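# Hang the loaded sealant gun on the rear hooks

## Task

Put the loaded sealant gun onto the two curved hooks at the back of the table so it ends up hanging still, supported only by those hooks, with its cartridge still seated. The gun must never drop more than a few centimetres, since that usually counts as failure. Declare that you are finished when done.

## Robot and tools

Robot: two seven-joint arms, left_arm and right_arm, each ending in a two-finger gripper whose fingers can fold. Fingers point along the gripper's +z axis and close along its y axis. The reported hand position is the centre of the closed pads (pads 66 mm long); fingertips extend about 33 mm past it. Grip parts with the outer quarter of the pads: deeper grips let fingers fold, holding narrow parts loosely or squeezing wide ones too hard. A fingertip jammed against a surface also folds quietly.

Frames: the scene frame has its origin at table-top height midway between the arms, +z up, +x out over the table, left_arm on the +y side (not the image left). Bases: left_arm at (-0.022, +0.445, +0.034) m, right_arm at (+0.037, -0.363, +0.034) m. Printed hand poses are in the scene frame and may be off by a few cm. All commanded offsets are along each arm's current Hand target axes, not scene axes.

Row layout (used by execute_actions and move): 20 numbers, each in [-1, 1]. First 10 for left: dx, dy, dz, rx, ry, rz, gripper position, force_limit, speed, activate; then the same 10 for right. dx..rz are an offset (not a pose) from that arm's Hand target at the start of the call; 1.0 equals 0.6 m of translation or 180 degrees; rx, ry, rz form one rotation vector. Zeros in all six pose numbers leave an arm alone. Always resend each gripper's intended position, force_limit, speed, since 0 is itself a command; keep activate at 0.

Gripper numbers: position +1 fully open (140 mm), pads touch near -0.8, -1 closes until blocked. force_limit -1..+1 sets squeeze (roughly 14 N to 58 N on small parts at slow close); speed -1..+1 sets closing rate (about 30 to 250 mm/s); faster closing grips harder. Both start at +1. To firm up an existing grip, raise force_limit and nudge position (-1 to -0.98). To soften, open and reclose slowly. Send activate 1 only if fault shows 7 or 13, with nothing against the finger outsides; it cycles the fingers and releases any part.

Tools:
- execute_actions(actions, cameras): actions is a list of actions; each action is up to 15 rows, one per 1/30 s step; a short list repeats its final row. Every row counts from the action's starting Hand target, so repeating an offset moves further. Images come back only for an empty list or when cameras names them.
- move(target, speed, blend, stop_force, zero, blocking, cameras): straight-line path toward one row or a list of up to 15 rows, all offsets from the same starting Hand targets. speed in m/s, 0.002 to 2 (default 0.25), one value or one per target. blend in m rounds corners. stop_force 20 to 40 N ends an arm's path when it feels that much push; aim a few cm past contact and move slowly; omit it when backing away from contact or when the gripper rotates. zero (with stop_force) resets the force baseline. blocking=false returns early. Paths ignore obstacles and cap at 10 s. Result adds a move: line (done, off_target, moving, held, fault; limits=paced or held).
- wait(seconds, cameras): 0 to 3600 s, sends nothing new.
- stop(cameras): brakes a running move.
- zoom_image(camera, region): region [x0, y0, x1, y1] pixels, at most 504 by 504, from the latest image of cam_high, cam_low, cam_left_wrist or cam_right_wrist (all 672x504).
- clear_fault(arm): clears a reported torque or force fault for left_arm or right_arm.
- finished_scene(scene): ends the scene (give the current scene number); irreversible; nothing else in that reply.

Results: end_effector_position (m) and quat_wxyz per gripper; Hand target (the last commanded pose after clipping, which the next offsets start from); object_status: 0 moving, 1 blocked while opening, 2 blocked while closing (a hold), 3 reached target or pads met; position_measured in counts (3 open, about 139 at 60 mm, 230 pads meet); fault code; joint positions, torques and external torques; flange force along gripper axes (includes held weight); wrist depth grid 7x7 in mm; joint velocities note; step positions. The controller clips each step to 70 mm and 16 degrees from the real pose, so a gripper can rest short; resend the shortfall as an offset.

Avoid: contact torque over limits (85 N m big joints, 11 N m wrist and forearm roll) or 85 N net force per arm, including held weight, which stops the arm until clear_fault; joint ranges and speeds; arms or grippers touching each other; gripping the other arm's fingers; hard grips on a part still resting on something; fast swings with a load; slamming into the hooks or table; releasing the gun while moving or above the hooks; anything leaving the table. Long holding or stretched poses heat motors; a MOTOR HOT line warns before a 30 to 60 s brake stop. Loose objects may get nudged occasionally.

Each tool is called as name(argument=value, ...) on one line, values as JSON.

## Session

execute_actions(actions=[])

zoom_image(camera="cam_high", region=[60, 80, 500, 440])

Scene clock: 0.00 s.
left_arm: end_effector_position=(+0.3646, +0.4379, +0.1542) position_measured=3 object_status=3 fault=0 end_effector_quat_wxyz=(-0.129, +0.443, +0.870, +0.174) | right_arm: end_effector_position=(+0.5957, +0.0450, +0.2685) position_measured=3 object_status=3 fault=0 end_effector_quat_wxyz=(+0.187, -0.457, +0.847, -0.195)
Joint positions: left_arm=[-0.35 -0.171 0.058 -2.56 0.48 2.134 1.919] | right_arm=[0.81 0.23 -0.059 -1.863 -0.626 2.253 1.742]
Joint velocities: within noise
Joint torques (N m): no reading
External joint torques (N m): no reading
Flange force (N): no reading
Wrist depth (mm): cam_left_wrist=[- - - 330 - - - / - - - - - - - / - - - - - 342 - / - - 290 - 318 332 - / - 128 293 - - - 136 / - 112 276 - 274 - 112 / - - - - 250 255 -] | cam_right_wrist=[569 490 425 386 308 307 - / 742 490 440 400 321 318 295 / 398 463 484 436 346 351 304 / 715 755 493 449 421 340 - / - 149 546 484 450 125 106 / - - - - - - 102 / 300 346 - 519 504 - -]
Hand target: left_arm +0.3646, +0.4379, +0.1542; -0.129, +0.443, +0.870, +0.174 | right_arm +0.5957, +0.0450, +0.2685; +0.187, -0.457, +0.847, -0.195
Tool commands: left_gripper/position=+1.0 left_gripper/force_limit=+1.0 left_gripper/speed=+1.0 left_gripper/activate=+0.0 right_gripper/position=+1.0 right_gripper/force_limit=+1.0 right_gripper/speed=+1.0 right_gripper/activate=+0.0

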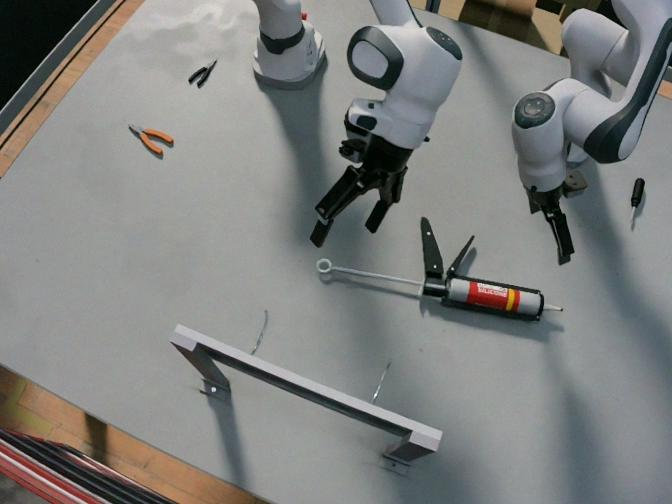

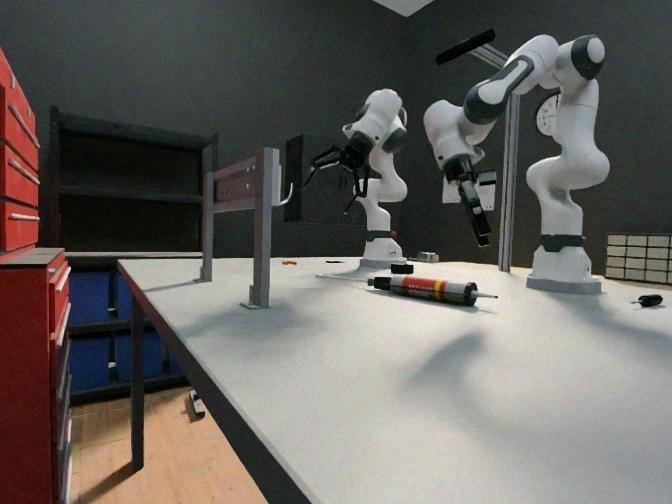

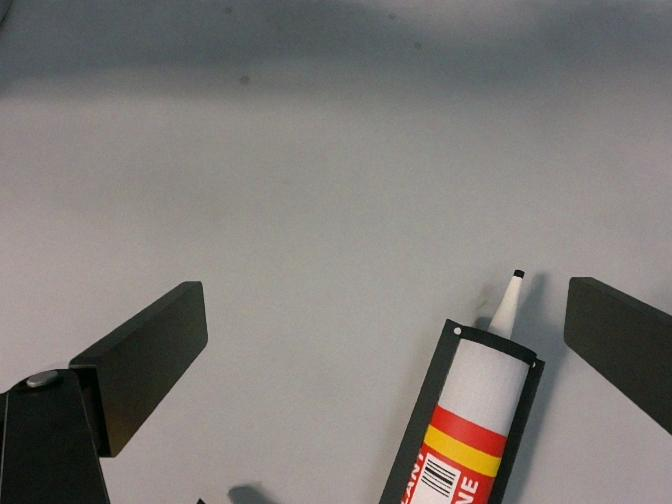

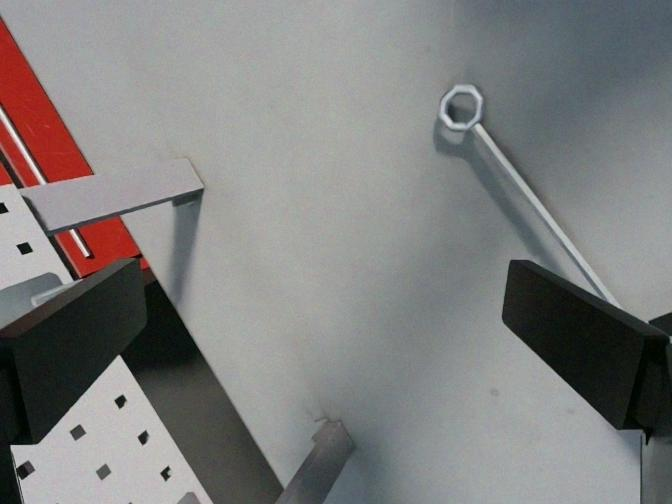

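Scaled by 1.145.

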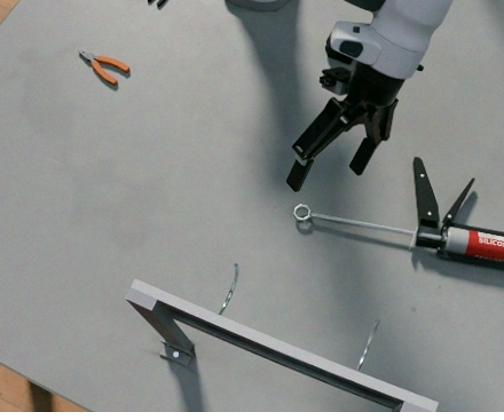

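move(target=[[0.042,0.07,-0.244,0.0926,0.0216,-0.4171,1,1,1,0, 0.3,-0.06,-0.25,0,0,0,1,1,1,0],[-0.1325,0.112,-0.227,0.1852,0.0433,-0.8342,1,1,1,0, 0.672,-0.128,-0.327,0,0,0,1,1,1,0]], speed=0.5, blend=0.05, cameras=["cam_left_wrist","cam_high"])

Scene clock: 52.73 s.
left_arm: end_effector_position=(+0.4736, +0.3593, +0.2601) position_measured=3 object_status=3 fault=0 end_effector_quat_wxyz=(+0.001, +0.761, -0.649, +0.000) | right_arm: end_effector_position=(+0.3461, -0.3028, +0.4194) position_measured=3 object_status=3 fault=0 end_effector_quat_wxyz=(+0.189, -0.456, +0.848, -0.194)
Joint positions: left_arm=[-0.028 -0.137 -0.148 -2.208 -0.026 2.071 -0.309] | right_arm=[0.803 -1.25 -0.128 -2.7 -0.61 1.707 1.38]
Joint velocities: left_arm=[0.002 -0.002 -0.001 0.001 0.001 -0.001 -0.006] | right_arm=[within noise]
Joint torques (N m): left_arm=[1.05 -27.86 0.76 24.08 0.94 2.94 -0.18] | right_arm=[-0.27 6.02 2.27 23.97 -0.35 2.38 -0.28]
External joint torques (N m): left_arm=[0.87 -0.43 0.05 -0.42 0.26 0.31 -0.18] | right_arm=[-0.26 -0.95 -0.88 0.37 -0.06 -0.34 -0.22]
Flange force (N): left_arm=[-1.3 2.2 1.1] | right_arm=[4.3 -1.6 0.1]
Wrist depth (mm): cam_left_wrist=[- - - 345 332 332 - / - - - 351 363 - - / - - - 362 385 374 - / - - - 364 - - - / - 123 - 390 - - 124 / - 105 - - 440 - 124 / - - - - - - -] | cam_right_wrist=[- 634 589 520 487 - - / - 747 - - 480 447 425 / 1025 - 641 661 - 466 437 / 962 1002 - - - 481 449 / - 1011 - - - 125 103 / 906 997 793 737 639 607 102 / 859 921 1025 846 - - -]
Hand target: left_arm +0.4745, +0.3602, +0.2603; +0.000, +0.763, -0.647, +0.000 | right_arm +0.3457, -0.3042, +0.4187; +0.187, -0.457, +0.847, -0.195
Off the commanded pose: left_arm 0.001 m, 0 deg | right_arm 0.002 m, 0 deg.
move: done; limits=paced
Images, in order (width x height): cam_high 672x504, cam_left_wrist 672x504.

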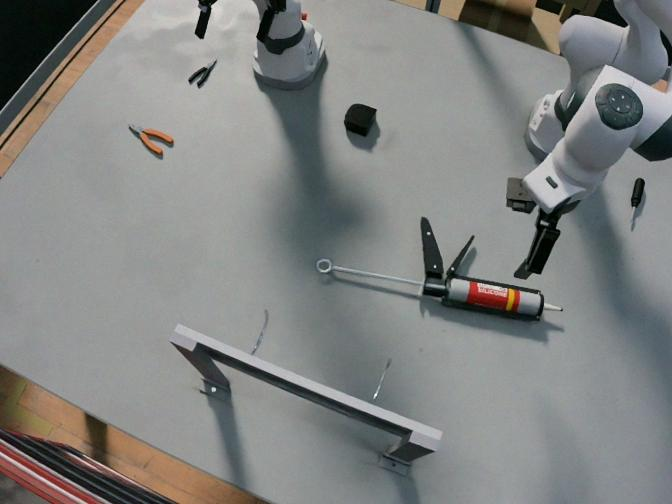

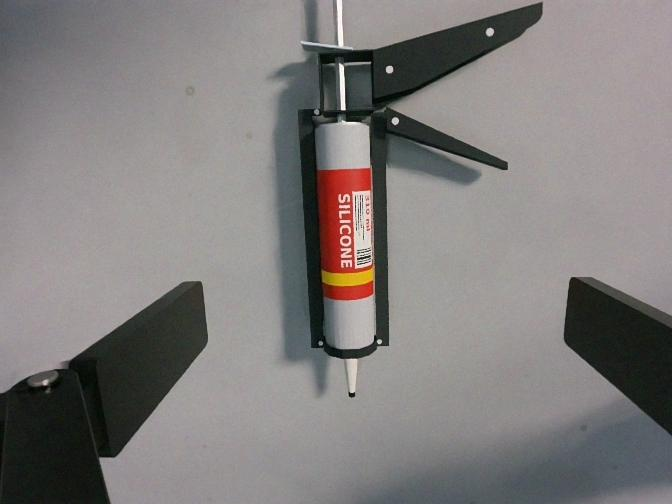

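move(target=[[0.06,-0.041,0.05,0,0,0,0.45,1,1,0, 0,0,0,0,0,0,1,1,1,0],[0.06,-0.041,0.233,0,0,0,0.45,1,1,0, 0,0,0,0,0,0,1,1,1,0]], speed=0.25, blend=0.02, cameras=["cam_left_wrist"])

Scene clock: 66.87 s.
left_arm: end_effector_position=(+0.5039, +0.3287, +0.1209) position_measured=72 object_status=3 fault=0 end_effector_quat_wxyz=(+0.001, +0.762, -0.648, +0.000) | right_arm: end_effector_position=(+0.3461, -0.3028, +0.4194) position_measured=3 object_status=3 fault=0 end_effector_quat_wxyz=(+0.189, -0.456, +0.848, -0.194)
Joint positions: left_arm=[-0.054 0.158 -0.176 -2.242 0.038 2.397 -0.404] | right_arm=[0.803 -1.25 -0.128 -2.7 -0.61 1.707 1.38]
Joint velocities: left_arm=[-0.002 0 -0.001 -0.001 -0.001 0.003 -0.005] | right_arm=[within noise]
Joint torques (N m): left_arm=[0.08 -34.83 0.15 21.66 0.78 2.98 -0.24] | right_arm=[-0.27 6.06 2.31 23.98 -0.32 2.4 -0.26]
External joint torques (N m): left_arm=[0.02 -0.11 0.83 -0.05 0.26 0.35 -0.24] | right_arm=[-0.26 -0.95 -0.82 0.46 -0.03 -0.31 -0.2]
Flange force (N): left_arm=[-0.3 0.4 1.0] | right_arm=[4.0 -1.6 -0.1]
Wrist depth (mm): cam_left_wrist=[- - 244 223 206 203 200 / - - - 246 213 212 - / - - - 232 223 218 - / - - - 224 236 261 - / - - 157 230 236 129 259 / - 90 - 242 238 - 100 / - - - 264 259 296 -] | cam_right_wrist=[- - - - - - 385 / - - 612 - 495 - - / 983 - 669 - 516 - - / 975 1040 768 - - 492 451 / - 988 876 681 - 125 102 / 898 988 763 - 659 - 102 / 866 - 902 849 727 - -]
Hand target: left_arm +0.5048, +0.3287, +0.1205; +0.000, +0.763, -0.647, +0.000 | right_arm +0.3457, -0.3042, +0.4187; +0.187, -0.457, +0.847, -0.195
Off the commanded pose: left_arm 0.001 m, 0 deg | right_arm 0.002 m, 0 deg.
move: done

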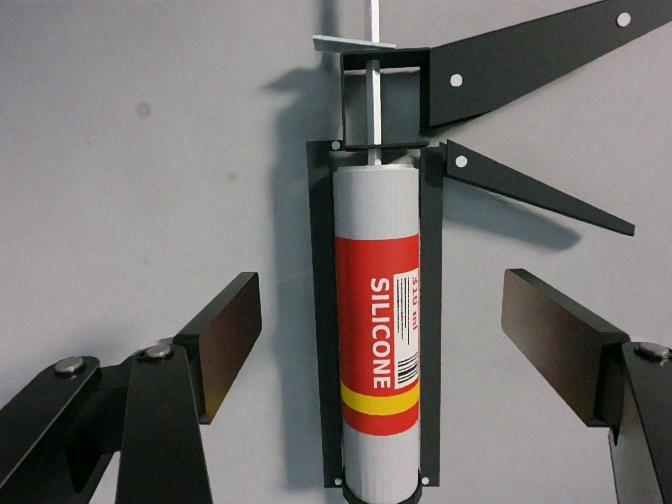

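move(target=[[0.0117,0,0,0,0,-0.007,0.45,1,1,0, 0,0,0,0,0,0,1,1,1,0],[0.0117,0,0.138,0,0,-0.007,0.45,1,1,0, 0,0,0,0,0,0,1,1,1,0]], speed=0.15, cameras=["cam_left_wrist"])

Scene clock: 76.80 s.
left_arm: end_effector_position=(+0.5050, +0.3220, +0.0379) position_measured=72 object_status=3 fault=0 end_effector_quat_wxyz=(+0.001, +0.769, -0.640, -0.001) | right_arm: end_effector_position=(+0.3461, -0.3028, +0.4194) position_measured=3 object_status=3 fault=0 end_effector_quat_wxyz=(+0.189, -0.456, +0.848, -0.194)
Joint positions: left_arm=[-0.089 0.335 -0.146 -2.252 0.088 2.581 -0.473] | right_arm=[0.803 -1.25 -0.128 -2.7 -0.61 1.707 1.38]
Joint velocities: left_arm=[-0.002 0 0.001 -0.002 0.001 0.004 -0.004] | right_arm=[within noise]
Joint torques (N m): left_arm=[0.34 -38.52 -0.21 19.25 0.5 2.92 -0.08] | right_arm=[-0.24 6.05 2.3 23.94 -0.3 2.41 -0.28]
External joint torques (N m): left_arm=[0.21 -0.48 0.94 0.03 0.09 0.28 -0.08] | right_arm=[-0.23 -0.96 -0.84 0.32 -0.02 -0.32 -0.23]
Flange force (N): left_arm=[-0.9 0.9 -0.1] | right_arm=[4.3 -1.4 0.2]
Wrist depth (mm): cam_left_wrist=[- - - 139 140 128 127 / - - - - 157 131 - / - - - 152 149 143 - / - - - 158 - 173 147 / - - 123 145 145 141 177 / - 90 - 152 146 192 100 / - - - 157 155 - -] | cam_right_wrist=[- 755 - - - - - / - - 649 - 461 459 - / 1011 - - 580 533 507 - / 962 992 771 609 528 - - / - 149 - - 607 132 107 / 880 997 776 - 632 583 102 / 846 975 1634 - 688 - -]
Hand target: left_arm +0.5060, +0.3217, +0.0377; +0.000, +0.770, -0.638, +0.000 | right_arm +0.3457, -0.3042, +0.4187; +0.187, -0.457, +0.847, -0.195
Off the commanded pose: left_arm 0.001 m, 0 deg | right_arm 0.002 m, 0 deg.
move: done

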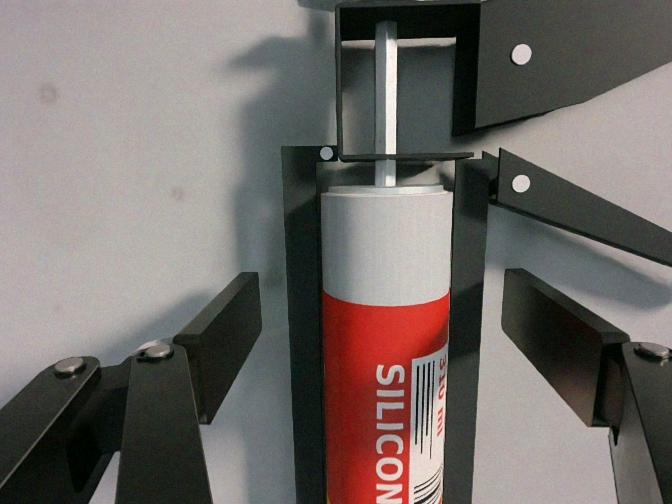

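move(target=[0.011,0.003,0,0,0,0,0.45,1,1,0, 0,0,0,0,0,0,1,1,1,0], speed=0.1)

move(target=[0,0,0,0,0,0,-1,1,-1,0, 0,0,0,0,0,0,1,1,1,0])

wait(seconds=0.7)

move(target=[0,0,-0.12,0,0,0,-1,1,-1,0, 0,0,0,0,0,0,1,1,1,0], speed=0.1, cameras=["cam_left_wrist","cam_low"])

Scene clock: 86.27 s.
left_arm: end_effector_position=(+0.5052, +0.3152, +0.0383) position_measured=72 object_status=3 fault=0 end_effector_quat_wxyz=(+0.000, +0.768, -0.640, +0.000) | right_arm: end_effector_position=(+0.3461, -0.3028, +0.4194) position_measured=3 object_status=3 fault=0 end_effector_quat_wxyz=(+0.189, -0.456, +0.848, -0.194)
Joint positions: left_arm=[-0.104 0.337 -0.144 -2.249 0.088 2.581 -0.484] | right_arm=[0.803 -1.25 -0.128 -2.7 -0.61 1.707 1.38]
Joint velocities: left_arm=[0 -0.002 0.003 0 0 0 -0.005] | right_arm=[within noise]
Joint torques (N m): left_arm=[0.21 -38.33 -0.86 19.37 0.41 2.76 -0.12] | right_arm=[-0.27 6.05 2.3 23.99 -0.32 2.4 -0.25]
External joint torques (N m): left_arm=[0.2 -0.28 0.39 0.19 0 0.12 -0.12] | right_arm=[-0.24 -0.88 -0.84 0.35 -0.02 -0.32 -0.19]
Flange force (N): left_arm=[-0.2 0.0 -0.2] | right_arm=[3.9 -1.5 0.1]
Wrist depth (mm): cam_left_wrist=[- 169 164 138 135 129 128 / - - 170 147 145 133 132 / - - - 152 153 159 - / - - - 159 - 151 146 / - - 139 155 160 139 - / - 90 197 151 149 195 100 / - - - 157 152 - -] | cam_right_wrist=[1430 683 597 514 - 455 - / - 710 - 567 503 - 412 / 979 785 - - - - - / 949 929 732 645 581 476 - / - 873 790 614 - 125 102 / 898 988 823 793 - - 102 / 849 604 866 796 - 573 -]
Hand target: left_arm +0.5055, +0.3149, +0.0377; +0.000, +0.770, -0.638, +0.000 | right_arm +0.3457, -0.3042, +0.4187; +0.187, -0.457, +0.847, -0.195
Off the commanded pose: left_arm 0.001 m, 0 deg | right_arm 0.002 m, 0 deg.
move: done

Scene clock: 87.73 s.
left_arm: end_effector_position=(+0.5053, +0.3151, +0.0385) position_measured=113 object_status=0 fault=0 end_effector_quat_wxyz=(+0.000, +0.769, -0.640, +0.000) | right_arm: end_effector_position=(+0.3461, -0.3028, +0.4194) position_measured=3 object_status=3 fault=0 end_effector_quat_wxyz=(+0.189, -0.456, +0.848, -0.194)
Joint positions: left_arm=[-0.106 0.337 -0.143 -2.248 0.088 2.581 -0.485] | right_arm=[0.803 -1.25 -0.128 -2.7 -0.61 1.707 1.38]
Joint torques (N m): left_arm=[0.15 -37.37 -0.3 19.18 0.47 3.18 -0.2] | right_arm=[-0.25 6.07 2.29 23.96 -0.3 2.38 -0.27]
External joint torques (N m): left_arm=[-0.13 0.65 0.69 -0.04 0.07 0.54 -0.2] | right_arm=[-0.22 -0.94 -0.88 0.42 -0.02 -0.33 -0.22]
Flange force (N): left_arm=[0.6 -0.5 3.1] | right_arm=[4.1 -1.7 0.0]
Wrist depth (mm): cam_left_wrist=[170 - - 139 141 129 128 / - - - 144 146 133 131 / - - - 154 153 - - / - - - 159 - 146 147 / - 197 113 151 162 123 - / - 91 - 154 149 113 85 / - - - 155 154 - -] | cam_right_wrist=[- - - 521 469 415 393 / - 717 - - - 460 411 / 957 793 - 569 566 - - / 979 846 749 - - 151 469 / - 983 805 - - 125 107 / 894 1002 760 749 641 - 102 / 862 1175 - 852 - - -]
Hand target: left_arm +0.5055, +0.3149, +0.0377; +0.000, +0.770, -0.638, +0.000 | right_arm +0.3457, -0.3042, +0.4187; +0.187, -0.457, +0.847, -0.195
Off the commanded pose: left_arm 0.001 m, 0 deg | right_arm 0.002 m, 0 deg.
move: done

Scene clock: 88.43 s.
left_arm: end_effector_position=(+0.5053, +0.3151, +0.0385) position_measured=113 object_status=2 fault=0 end_effector_quat_wxyz=(+0.000, +0.769, -0.640, +0.000) | right_arm: end_effector_position=(+0.3461, -0.3028, +0.4194) position_measured=3 object_status=3 fault=0 end_effector_quat_wxyz=(+0.189, -0.456, +0.848, -0.194)
Joint positions: left_arm=[-0.106 0.337 -0.143 -2.248 0.088 2.581 -0.485] | right_arm=[0.803 -1.25 -0.128 -2.7 -0.61 1.707 1.38]
Joint torques (N m): left_arm=[0.17 -37.37 -0.31 19.17 0.47 3.18 -0.18] | right_arm=[-0.23 6.09 2.25 24 -0.32 2.4 -0.26]
External joint torques (N m): left_arm=[0.14 0.74 0.9 -0.06 0.06 0.53 -0.18] | right_arm=[-0.21 -0.88 -0.87 0.44 -0.03 -0.31 -0.2]
Flange force (N): left_arm=[0.2 -0.8 3.2] | right_arm=[3.8 -1.7 0.0]
Wrist depth (mm): cam_left_wrist=[- - - 139 135 129 128 / - - 169 145 145 133 131 / - - - 153 149 168 - / - 192 - 159 - 176 147 / - 193 - 155 161 123 - / - 91 - 153 150 113 85 / - - - 155 154 - -] | cam_right_wrist=[- 647 609 - - 411 387 / - - 543 543 - - 423 / 975 849 679 524 533 - 411 / 966 876 - - - - - / - 997 799 - 621 125 102 / 898 1002 749 790 - 604 102 / 856 1221 - 793 - 621 -]
Hand target: left_arm +0.5055, +0.3149, +0.0377; +0.000, +0.770, -0.638, +0.000 | right_arm +0.3457, -0.3042, +0.4187; +0.187, -0.457, +0.847, -0.195
Tool commands: left_gripper/position=-1.0 left_gripper/force_limit=+1.0 left_gripper/speed=-1.0 left_gripper/activate=+0.0 right_gripper/position=+1.0 right_gripper/force_limit=+1.0 right_gripper/speed=+1.0 right_gripper/activate=+0.0
Off the commanded pose: left_arm 0.001 m, 0 deg | right_arm 0.002 m, 0 deg.
wait: 0.70 s; at rest by 0.17 s

Scene clock: 89.87 s.
left_arm: end_effector_position=(+0.5004, +0.3163, +0.1036) position_measured=113 object_status=2 fault=0 end_effector_quat_wxyz=(+0.002, +0.770, -0.638, -0.006) | right_arm: end_effector_position=(+0.3461, -0.3028, +0.4194) position_measured=3 object_status=3 fault=0 end_effector_quat_wxyz=(+0.189, -0.456, +0.848, -0.194)
Joint positions: left_arm=[-0.093 0.196 -0.161 -2.239 0.05 2.42 -0.465] | right_arm=[0.803 -1.25 -0.128 -2.7 -0.61 1.707 1.38]
Joint velocities: left_arm=[-0.001 0.001 -0.001 0 0.001 -0.004 0.004] | right_arm=[within noise]
Joint torques (N m): left_arm=[1.09 -41.15 -0.87 24.22 0.15 3.15 0.16] | right_arm=[-0.27 6.08 2.3 23.96 -0.32 2.37 -0.31]
External joint torques (N m): left_arm=[1 -5.6 -0.12 2.99 -0.36 0.55 0.15] | right_arm=[-0.26 -0.88 -0.81 0.35 -0.03 -0.34 -0.26]
Flange force (N): left_arm=[-3.3 3.4 -11.1] | right_arm=[4.1 -1.6 0.0]
Wrist depth (mm): cam_left_wrist=[234 - - 139 135 130 128 / - - - 146 226 134 132 / - - - 153 152 146 - / - - - 158 - 145 149 / - 268 - 158 161 123 - / - 91 - 157 154 113 85 / - - - 158 157 - -] | cam_right_wrist=[- 710 - - - - - / 765 681 630 552 - 446 - / 1002 817 673 - - 478 420 / 988 884 739 649 - 483 453 / - 979 802 729 - 125 107 / 891 988 817 779 - - 102 / 862 - - 817 639 - -]
Hand target: left_arm +0.5054, +0.3149, +0.1097; +0.000, +0.770, -0.638, +0.000 | right_arm +0.3457, -0.3042, +0.4187; +0.187, -0.457, +0.847, -0.195
Off the commanded pose: left_arm 0.008 m, 1 deg | right_arm 0.002 m, 0 deg.
move: off_target (left_arm)
Images, in order (width x height): cam_low 672x504, cam_left_wrist 672x504.

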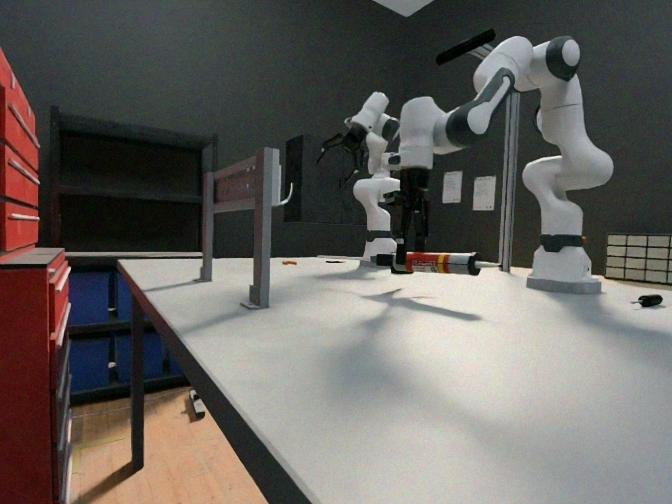

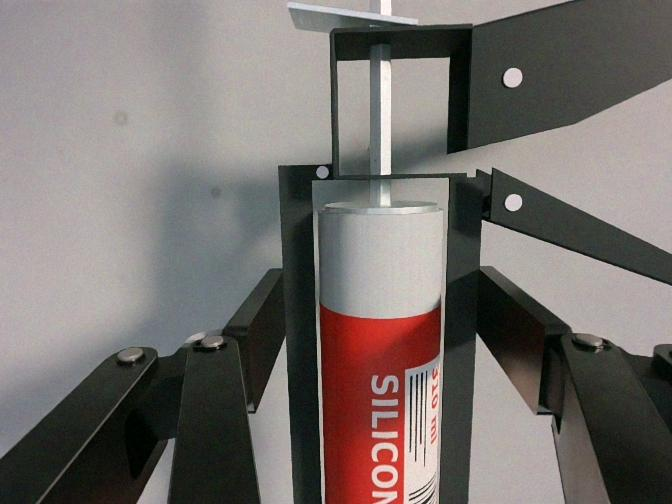

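move(target=[[0.1275,-0.001,-0.517,0,0,0.062,-1,1,-1,0, 0,0,0,0,0,0,1,1,1,0],[0.289,-0.14,-0.533,0.5063,0.0497,0.0484,-1,1,-1,0, 0,0,0,0,0,0,1,1,1,0]], speed=0.22, blend=0.03, cameras=["cam_left_wrist","cam_high"])

Scene clock: 107.93 s.
left_arm: end_effector_position=(+0.6198, +0.1591, +0.4196) position_measured=113 object_status=2 fault=0 end_effector_quat_wxyz=(+0.505, -0.489, +0.505, -0.500) | right_arm: end_effector_position=(+0.3461, -0.3028, +0.4194) position_measured=3 object_status=3 fault=0 end_effector_quat_wxyz=(+0.189, -0.456, +0.848, -0.194)
Joint positions: left_arm=[1.163 -1.52 -1.432 -2.502 0.19 3.695 -1.612] | right_arm=[0.803 -1.25 -0.128 -2.7 -0.61 1.707 1.38]
Joint velocities: left_arm=[0.001 -0.002 0 -0.001 -0.003 0 -0.006] | right_arm=[within noise]
Joint torques (N m): left_arm=[0.97 24.1 36.43 2.27 -6 -0.19 -0.46] | right_arm=[-0.26 6.04 2.33 23.98 -0.31 2.4 -0.28]
External joint torques (N m): left_arm=[0.92 1.57 7.75 -0.36 -2.29 0.02 -0.36] | right_arm=[-0.25 -1.11 -0.79 0.56 -0.03 -0.3 -0.23]
Flange force (N): left_arm=[-3.7 -13.9 0.0] | right_arm=[4.5 -1.6 -0.3]
Wrist depth (mm): cam_left_wrist=[- 1158 - 142 149 129 128 / - - - 827 147 134 132 / 1252 1210 - 153 153 380 - / - - - 159 - 147 148 / - - 120 150 148 126 424 / - 91 112 157 152 113 85 / - - - 160 156 - -] | cam_right_wrist=[- - - - - - 405 / 1333 747 - 623 477 - 400 / 997 - 703 531 - - - / 983 866 - - - 490 479 / - 966 - - - 125 102 / 894 983 768 - - - 102 / 836 - - - - 594 -]
Hand target: left_arm +0.6197, +0.1600, +0.4296; +0.504, -0.491, +0.496, -0.509 | right_arm +0.3457, -0.3042, +0.4187; +0.187, -0.457, +0.847, -0.195
Off the commanded pose: left_arm 0.010 m, 2 deg | right_arm 0.002 m, 0 deg.
move: off_target (left_arm); limits=paced
Images, in order (width x height): cam_high 672x504, cam_left_wrist 672x504.

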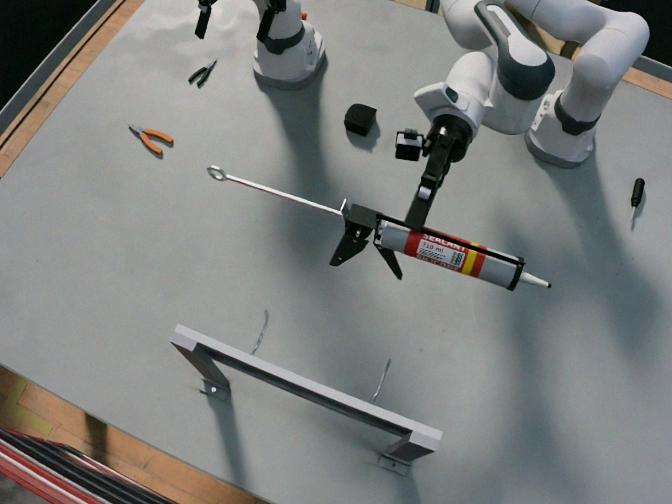

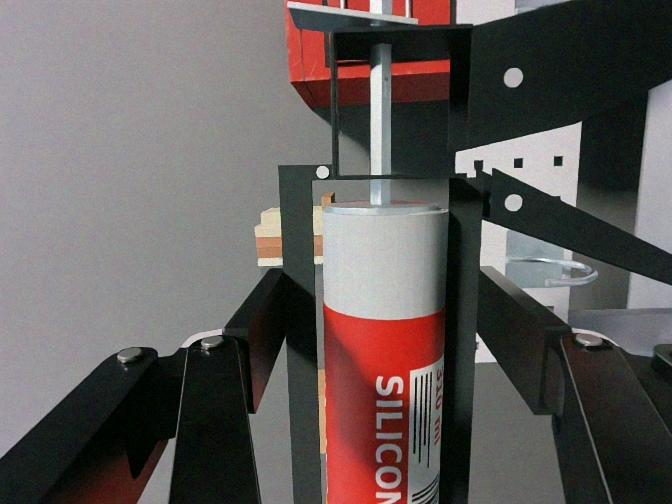

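zoom_image(camera="cam_left_wrist", region=[440, 130, 672, 370])

Scaled by 2.100.

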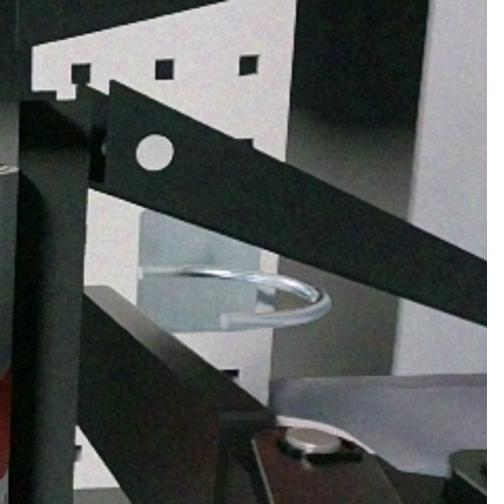

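move(target=[0.045,0.083,0.133,-0.1248,-0.0085,0.0428,-1,1,-1,0, 0,0,0,0,0,0,1,1,1,0], speed=0.12, cameras=["cam_left_wrist","cam_high","cam_low"])

zoom_image(camera="cam_left_wrist", region=[440, 100, 672, 340])

Scene clock: 147.87 s.
left_arm: end_effector_position=(+0.6976, +0.1315, +0.3729) position_measured=113 object_status=2 fault=0 end_effector_quat_wxyz=(+0.436, -0.553, +0.614, -0.358) | right_arm: end_effector_position=(+0.3461, -0.3028, +0.4194) position_measured=3 object_status=3 fault=0 end_effector_quat_wxyz=(+0.189, -0.456, +0.848, -0.194)
Joint positions: left_arm=[1.372 -0.819 -1.607 -2.083 0.754 3.269 -1.451] | right_arm=[0.803 -1.25 -0.128 -2.7 -0.61 1.707 1.38]
Joint velocities: left_arm=[0.001 0.001 0 0.001 0.003 -0.005 0.002] | right_arm=[within noise]
Joint torques (N m): left_arm=[1.01 28.42 29.84 21.19 -3.66 0.87 -0.07] | right_arm=[-0.24 6.03 2.3 23.99 -0.32 2.4 -0.25]
External joint torques (N m): left_arm=[1.02 4.15 5.8 4.17 -0.78 -0.03 0.03] | right_arm=[-0.21 -1.01 -0.83 0.45 -0.03 -0.31 -0.19]
Flange force (N): left_arm=[-1.8 -17.6 -3.4] | right_arm=[4.2 -1.5 -0.1]
Wrist depth (mm): cam_left_wrist=[- 667 699 141 149 130 128 / - 694 938 145 159 134 131 / - - - 153 334 145 - / - 959 - 159 - 147 147 / - 910 120 151 160 127 447 / - 91 112 157 151 113 85 / - - - 160 156 - -] | cam_right_wrist=[760 - - 520 - 433 - / - - 611 552 444 - - / 975 787 701 - - 478 - / 966 887 - - 586 150 437 / - 988 - 697 - 125 102 / 894 997 796 - 651 - 102 / 866 917 - - - - -]
Hand target: left_arm +0.7005, +0.1322, +0.3819; +0.438, -0.552, +0.610, -0.361 | right_arm +0.3457, -0.3042, +0.4187; +0.187, -0.457, +0.847, -0.195
Off the commanded pose: left_arm 0.009 m, 1 deg | right_arm 0.002 m, 0 deg.
move: off_target (left_arm)
Images, in order (width x height): cam_high 672x504, cam_low 672x504, cam_left_wrist 672x504.

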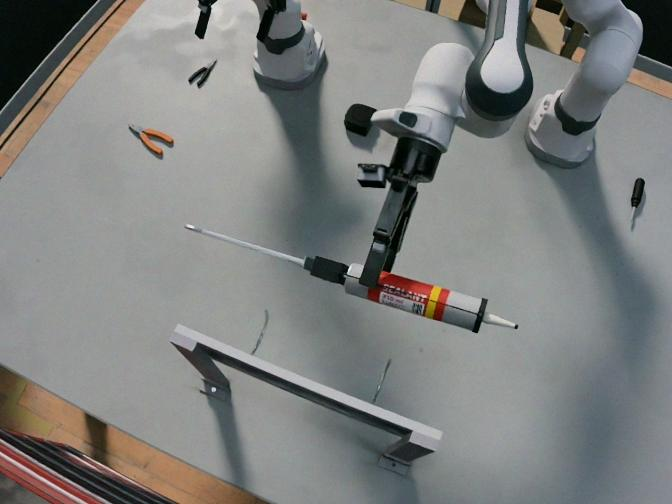

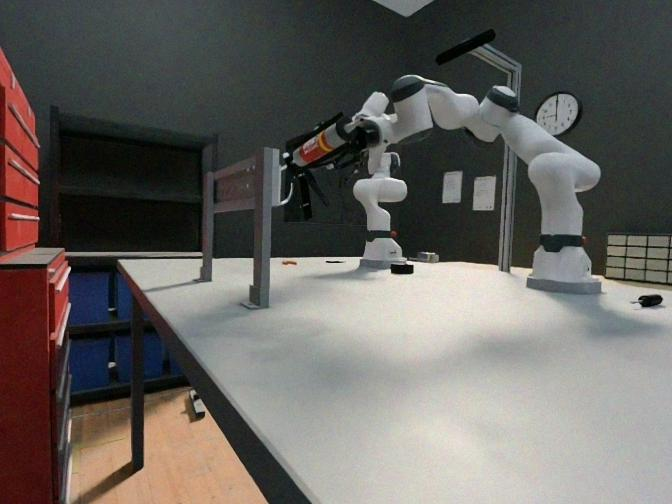

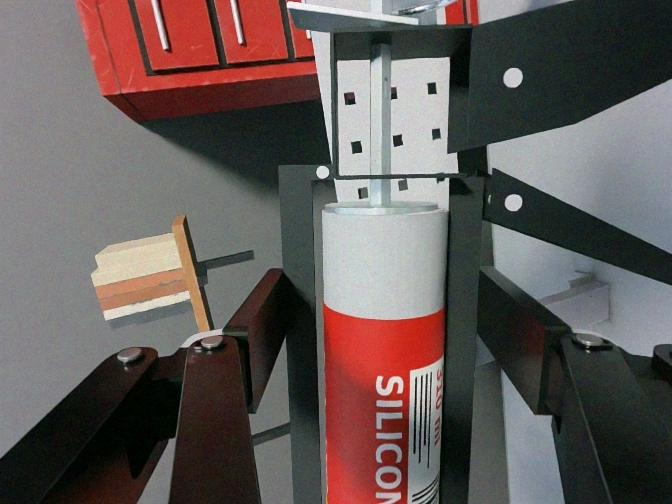

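Scaled by 2.100.

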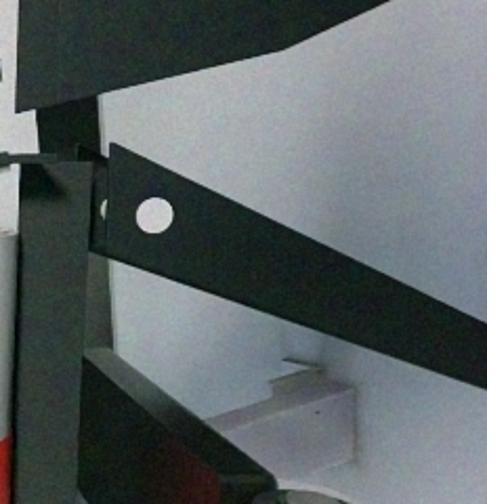

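execute_actions(actions=[])

Scene clock: 168.37 s.
left_arm: end_effector_position=(+0.6976, +0.1317, +0.3729) position_measured=113 object_status=2 fault=0 end_effector_quat_wxyz=(+0.436, -0.553, +0.614, -0.357) | right_arm: end_effector_position=(+0.3461, -0.3028, +0.4194) position_measured=3 object_status=3 fault=0 end_effector_quat_wxyz=(+0.189, -0.456, +0.848, -0.194)
Joint positions: left_arm=[1.372 -0.819 -1.607 -2.083 0.754 3.268 -1.45] | right_arm=[0.803 -1.25 -0.128 -2.7 -0.61 1.707 1.38]
Joint velocities: within noise
Joint torques (N m): left_arm=[1.04 28.39 29.86 21.2 -3.66 0.91 -0.01] | right_arm=[-0.32 6.11 2.29 24.02 -0.3 2.39 -0.26]
External joint torques (N m): left_arm=[0.9 4.06 5.73 4.25 -0.78 0.03 0.09] | right_arm=[-0.33 -0.94 -0.86 0.5 -0.02 -0.32 -0.2]
Flange force (N): left_arm=[-1.8 -17.4 -3.4] | right_arm=[4.0 -1.8 -0.1]
Wrist depth (mm): cam_left_wrist=[- 658 703 141 149 129 128 / - 717 805 143 160 134 132 / - - - 153 333 144 442 / - 938 - 160 - 145 147 / - 922 120 151 145 127 459 / - 91 112 157 152 113 85 / - - - 160 156 - -] | cam_right_wrist=[- 632 609 - - 441 - / - - - - - 442 - / 988 - 665 - - - 425 / 957 1002 - 655 - 483 - / - 902 921 - - 125 102 / 894 983 830 771 649 617 102 / 856 1221 - - 686 677 -]
Hand target: left_arm +0.7005, +0.1322, +0.3819; +0.438, -0.552, +0.610, -0.361 | right_arm +0.3457, -0.3042, +0.4187; +0.187, -0.457, +0.847, -0.195
Tool commands: left_gripper/position=-1.0 left_gripper/force_limit=+1.0 left_gripper/speed=-1.0 left_gripper/activate=+0.0 right_gripper/position=+1.0 right_gripper/force_limit=+1.0 right_gripper/speed=+1.0 right_gripper/activate=+0.0
Off the commanded pose: left_arm 0.010 m, 1 deg | right_arm 0.002 m, 0 deg.

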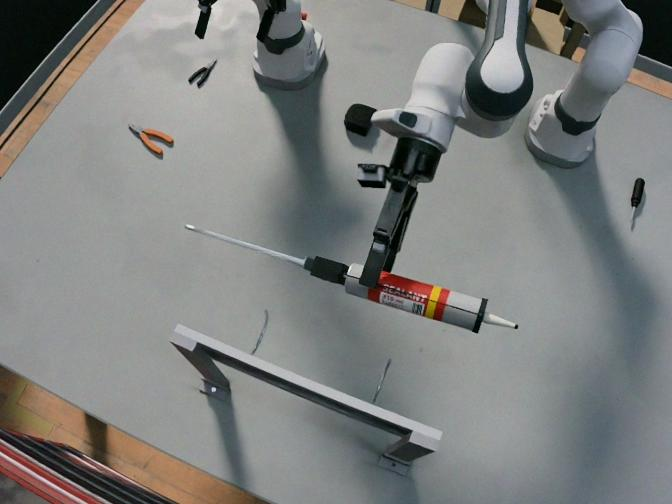

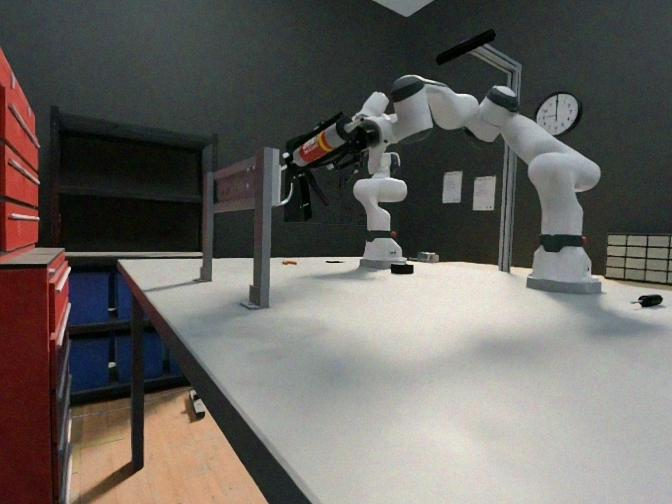

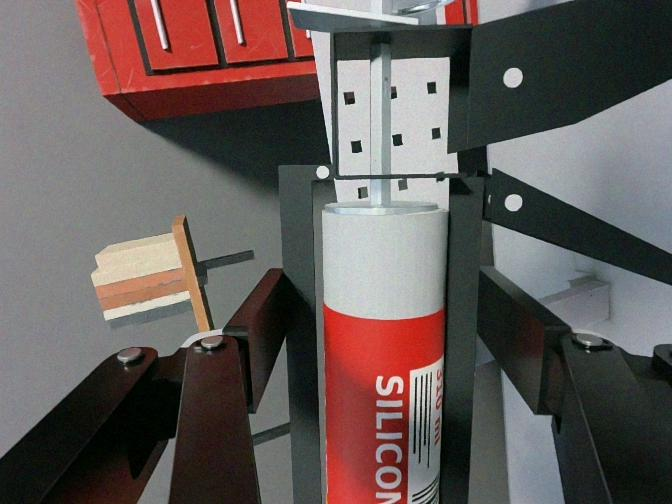

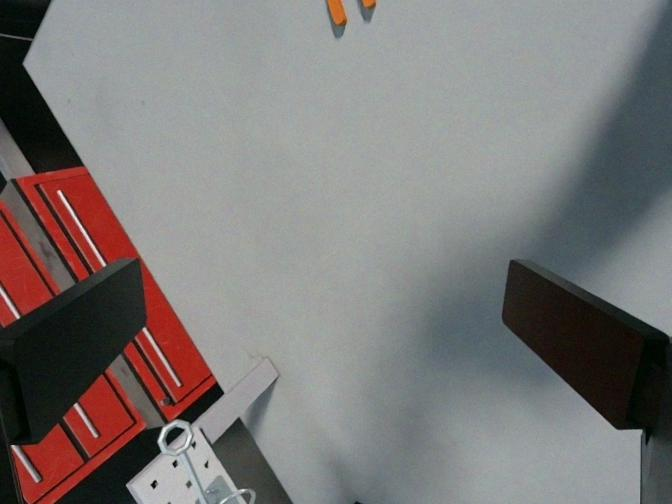

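move(target=[-0.003,-0.046,0.107,0,0,0,-1,1,-1,0,0,0,0,0,0,0,1,1,1,0], speed=0.1, cameras=["all"])

Scene clock: 184.40 s.
left_arm: end_effector_position=(+0.7675, +0.1323, +0.3737) position_measured=113 object_status=2 fault=0 end_effector_quat_wxyz=(+0.436, -0.553, +0.614, -0.357) | right_arm: end_effector_position=(+0.3461, -0.3028, +0.4194) position_measured=3 object_status=3 fault=0 end_effector_quat_wxyz=(+0.189, -0.456, +0.848, -0.194)
Joint positions: left_arm=[1.673 -0.778 -1.833 -1.841 0.77 3.214 -1.406] | right_arm=[0.803 -1.25 -0.128 -2.7 -0.61 1.707 1.38]
Joint velocities: left_arm=[0.001 0.001 0 0 0.004 -0.004 0.005] | right_arm=[within noise]
Joint torques (N m): left_arm=[0.46 39.31 27.72 23.04 -3.41 1.18 0.04] | right_arm=[-0.26 6.07 2.27 23.99 -0.31 2.4 -0.28]
External joint torques (N m): left_arm=[0.26 6.33 5.23 4.67 -0.7 0.19 0.14] | right_arm=[-0.24 -0.89 -0.91 0.41 -0.02 -0.32 -0.22]
Flange force (N): left_arm=[-2.2 -16.9 -5.8] | right_arm=[3.9 -1.8 0.1]
Wrist depth (mm): cam_left_wrist=[814 603 643 141 143 130 128 / - 729 802 145 160 134 131 / - - - 153 154 144 - / - 860 - 159 - 147 147 / - 860 120 152 160 123 392 / - 90 112 157 152 113 85 / - - - 160 156 - -] | cam_right_wrist=[- 681 - 524 490 - - / 826 - - 539 501 - - / 979 - 655 - - 469 - / 941 - - 673 - - - / - 149 820 - 602 133 107 / 887 975 763 - 641 587 102 / 839 941 - 811 752 - -]
Hand target: left_arm +0.7704, +0.1332, +0.3849; +0.438, -0.552, +0.610, -0.361 | right_arm +0.3457, -0.3042, +0.4187; +0.187, -0.457, +0.847, -0.195
Off the commanded pose: left_arm 0.012 m, 1 deg | right_arm 0.002 m, 0 deg.
move: off_target (left_arm)

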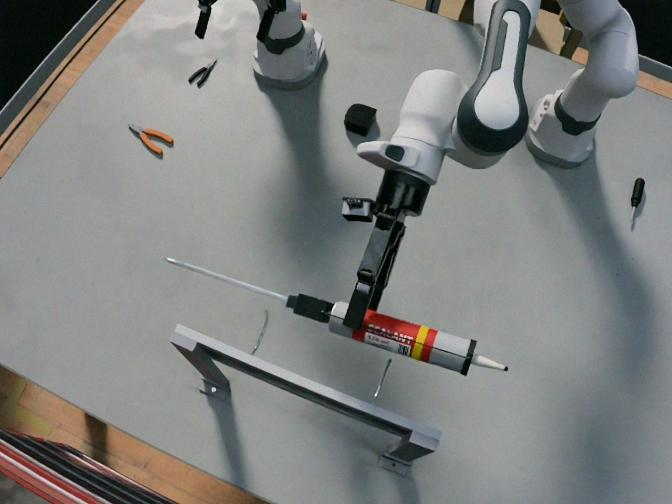

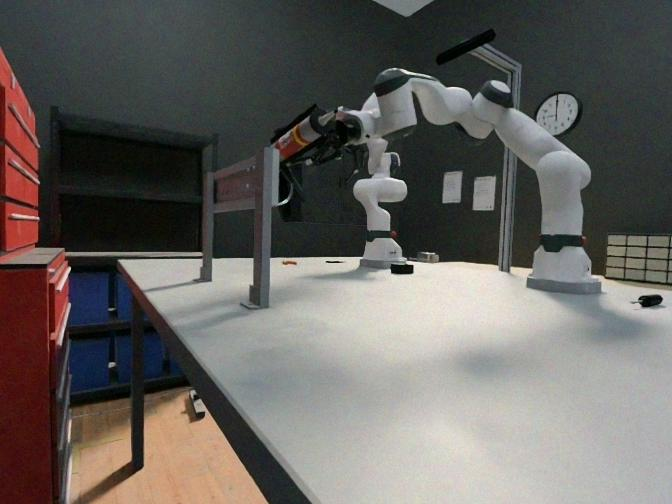

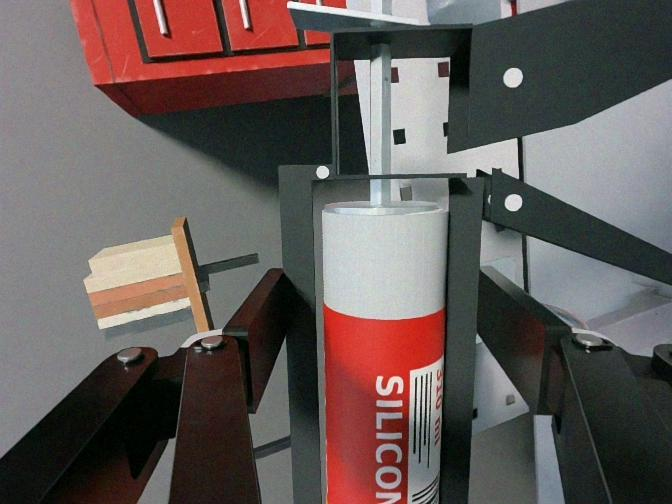

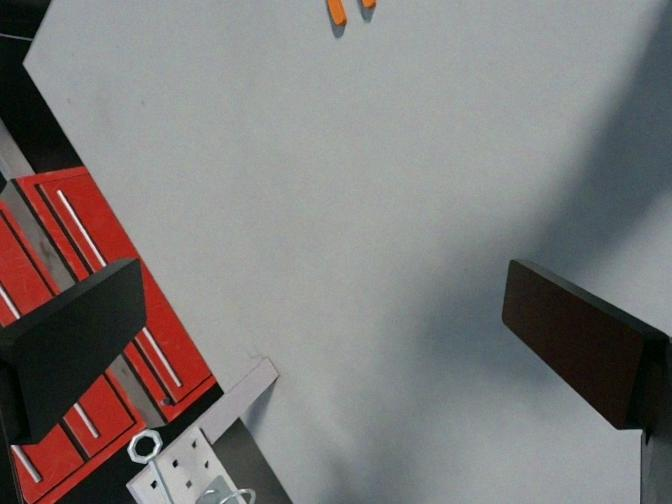

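move(target=[0.001,-0.001,0.0577,0.0011,0.0077,0.0029,-1,1,-1,0,0,0,0,0,0,0,1,1,1,0], speed=0.1, cameras=["all"])

zoom_image(camera="cam_low", region=[200, 80, 400, 230])

zoom_image(camera="cam_high", region=[150, 230, 530, 480])

Scene clock: 214.90 s.
left_arm: end_effector_position=(+0.8003, +0.1346, +0.3601) position_measured=113 object_status=2 fault=0 end_effector_quat_wxyz=(+0.432, -0.546, +0.621, -0.360) | right_arm: end_effector_position=(+0.3461, -0.3028, +0.4194) position_measured=3 object_status=3 fault=0 end_effector_quat_wxyz=(+0.189, -0.456, +0.848, -0.194)
Joint positions: left_arm=[1.829 -0.808 -1.941 -1.73 0.775 3.235 -1.393] | right_arm=[0.803 -1.25 -0.128 -2.7 -0.61 1.707 1.38]
Joint velocities: left_arm=[0.003 -0.001 0 -0.001 0.005 0 0] | right_arm=[within noise]
Joint torques (N m): left_arm=[1.71 45.21 27.13 23 -3.4 1.68 0] | right_arm=[-0.27 6.1 2.32 23.96 -0.31 2.4 -0.26]
External joint torques (N m): left_arm=[1.33 7.34 5.07 4.58 -0.63 0.67 0.1] | right_arm=[-0.27 -0.98 -0.81 0.48 -0.03 -0.31 -0.2]
Flange force (N): left_arm=[-3.5 -17.6 -2.0] | right_arm=[4.1 -1.6 -0.1]
Wrist depth (mm): cam_left_wrist=[575 589 621 142 144 130 128 / - 658 739 146 221 133 132 / - - - 154 229 144 - / 870 802 - 159 - 262 148 / - 827 120 147 156 123 439 / - 91 112 157 153 113 85 / - - - 160 156 - -] | cam_right_wrist=[- 659 636 - - 426 393 / - 710 641 - - 433 - / 975 773 701 - - 493 - / 988 1006 - 549 587 502 - / - 988 - 729 639 125 102 / 894 1002 823 757 639 - 102 / 856 626 884 - - - -]
Hand target: left_arm +0.8029, +0.1340, +0.3731; +0.433, -0.544, +0.617, -0.367 | right_arm +0.3457, -0.3042, +0.4187; +0.187, -0.457, +0.847, -0.195
Off the commanded pose: left_arm 0.013 m, 1 deg | right_arm 0.002 m, 0 deg.
move: off_target (left_arm)

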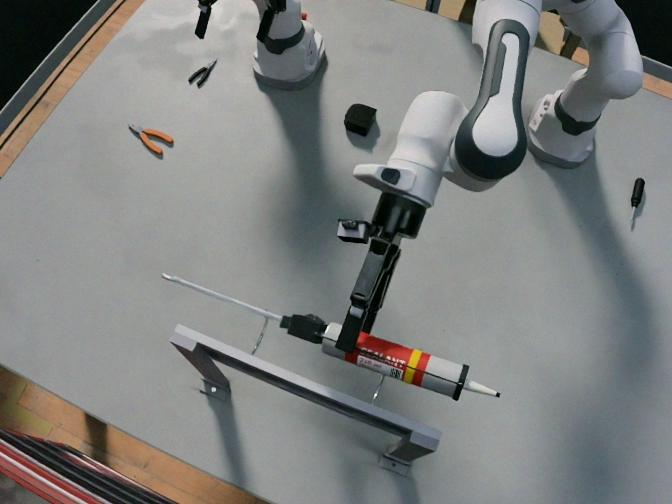

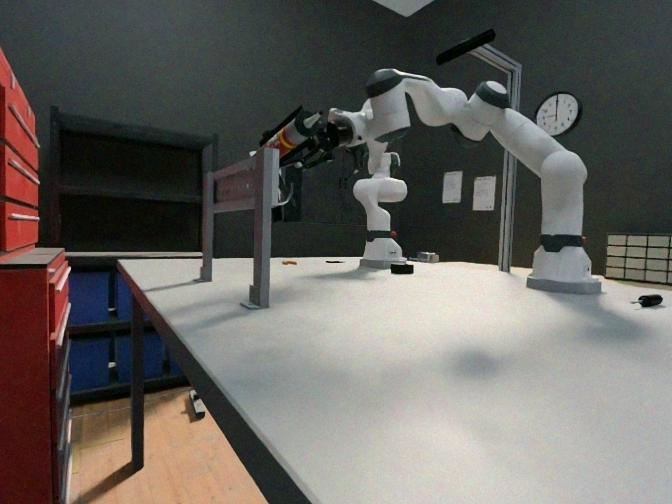

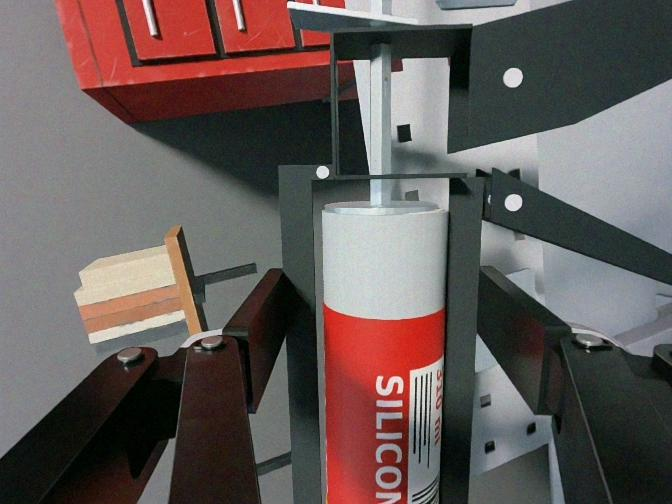

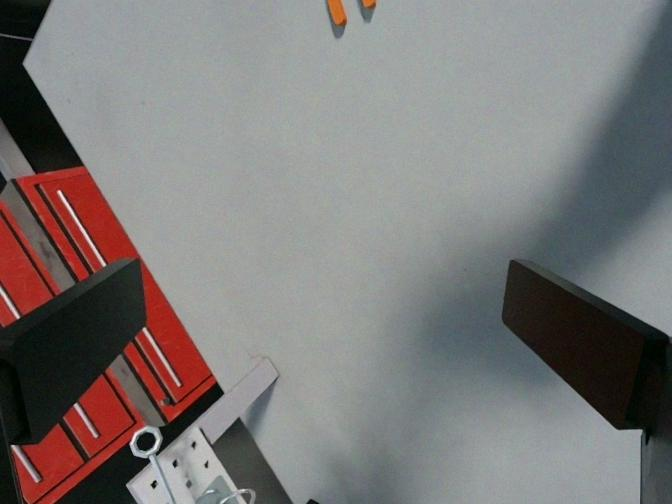

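Scaled by 2.520.

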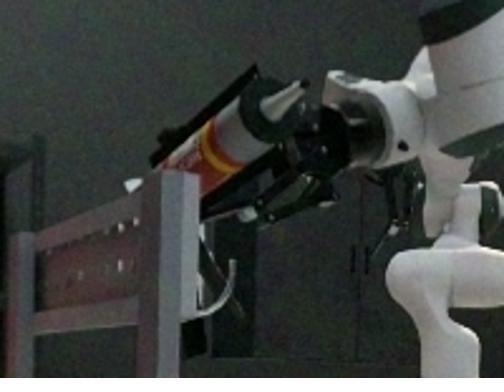

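Scaled by 1.326.

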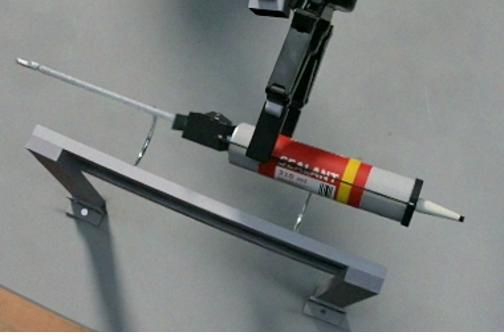

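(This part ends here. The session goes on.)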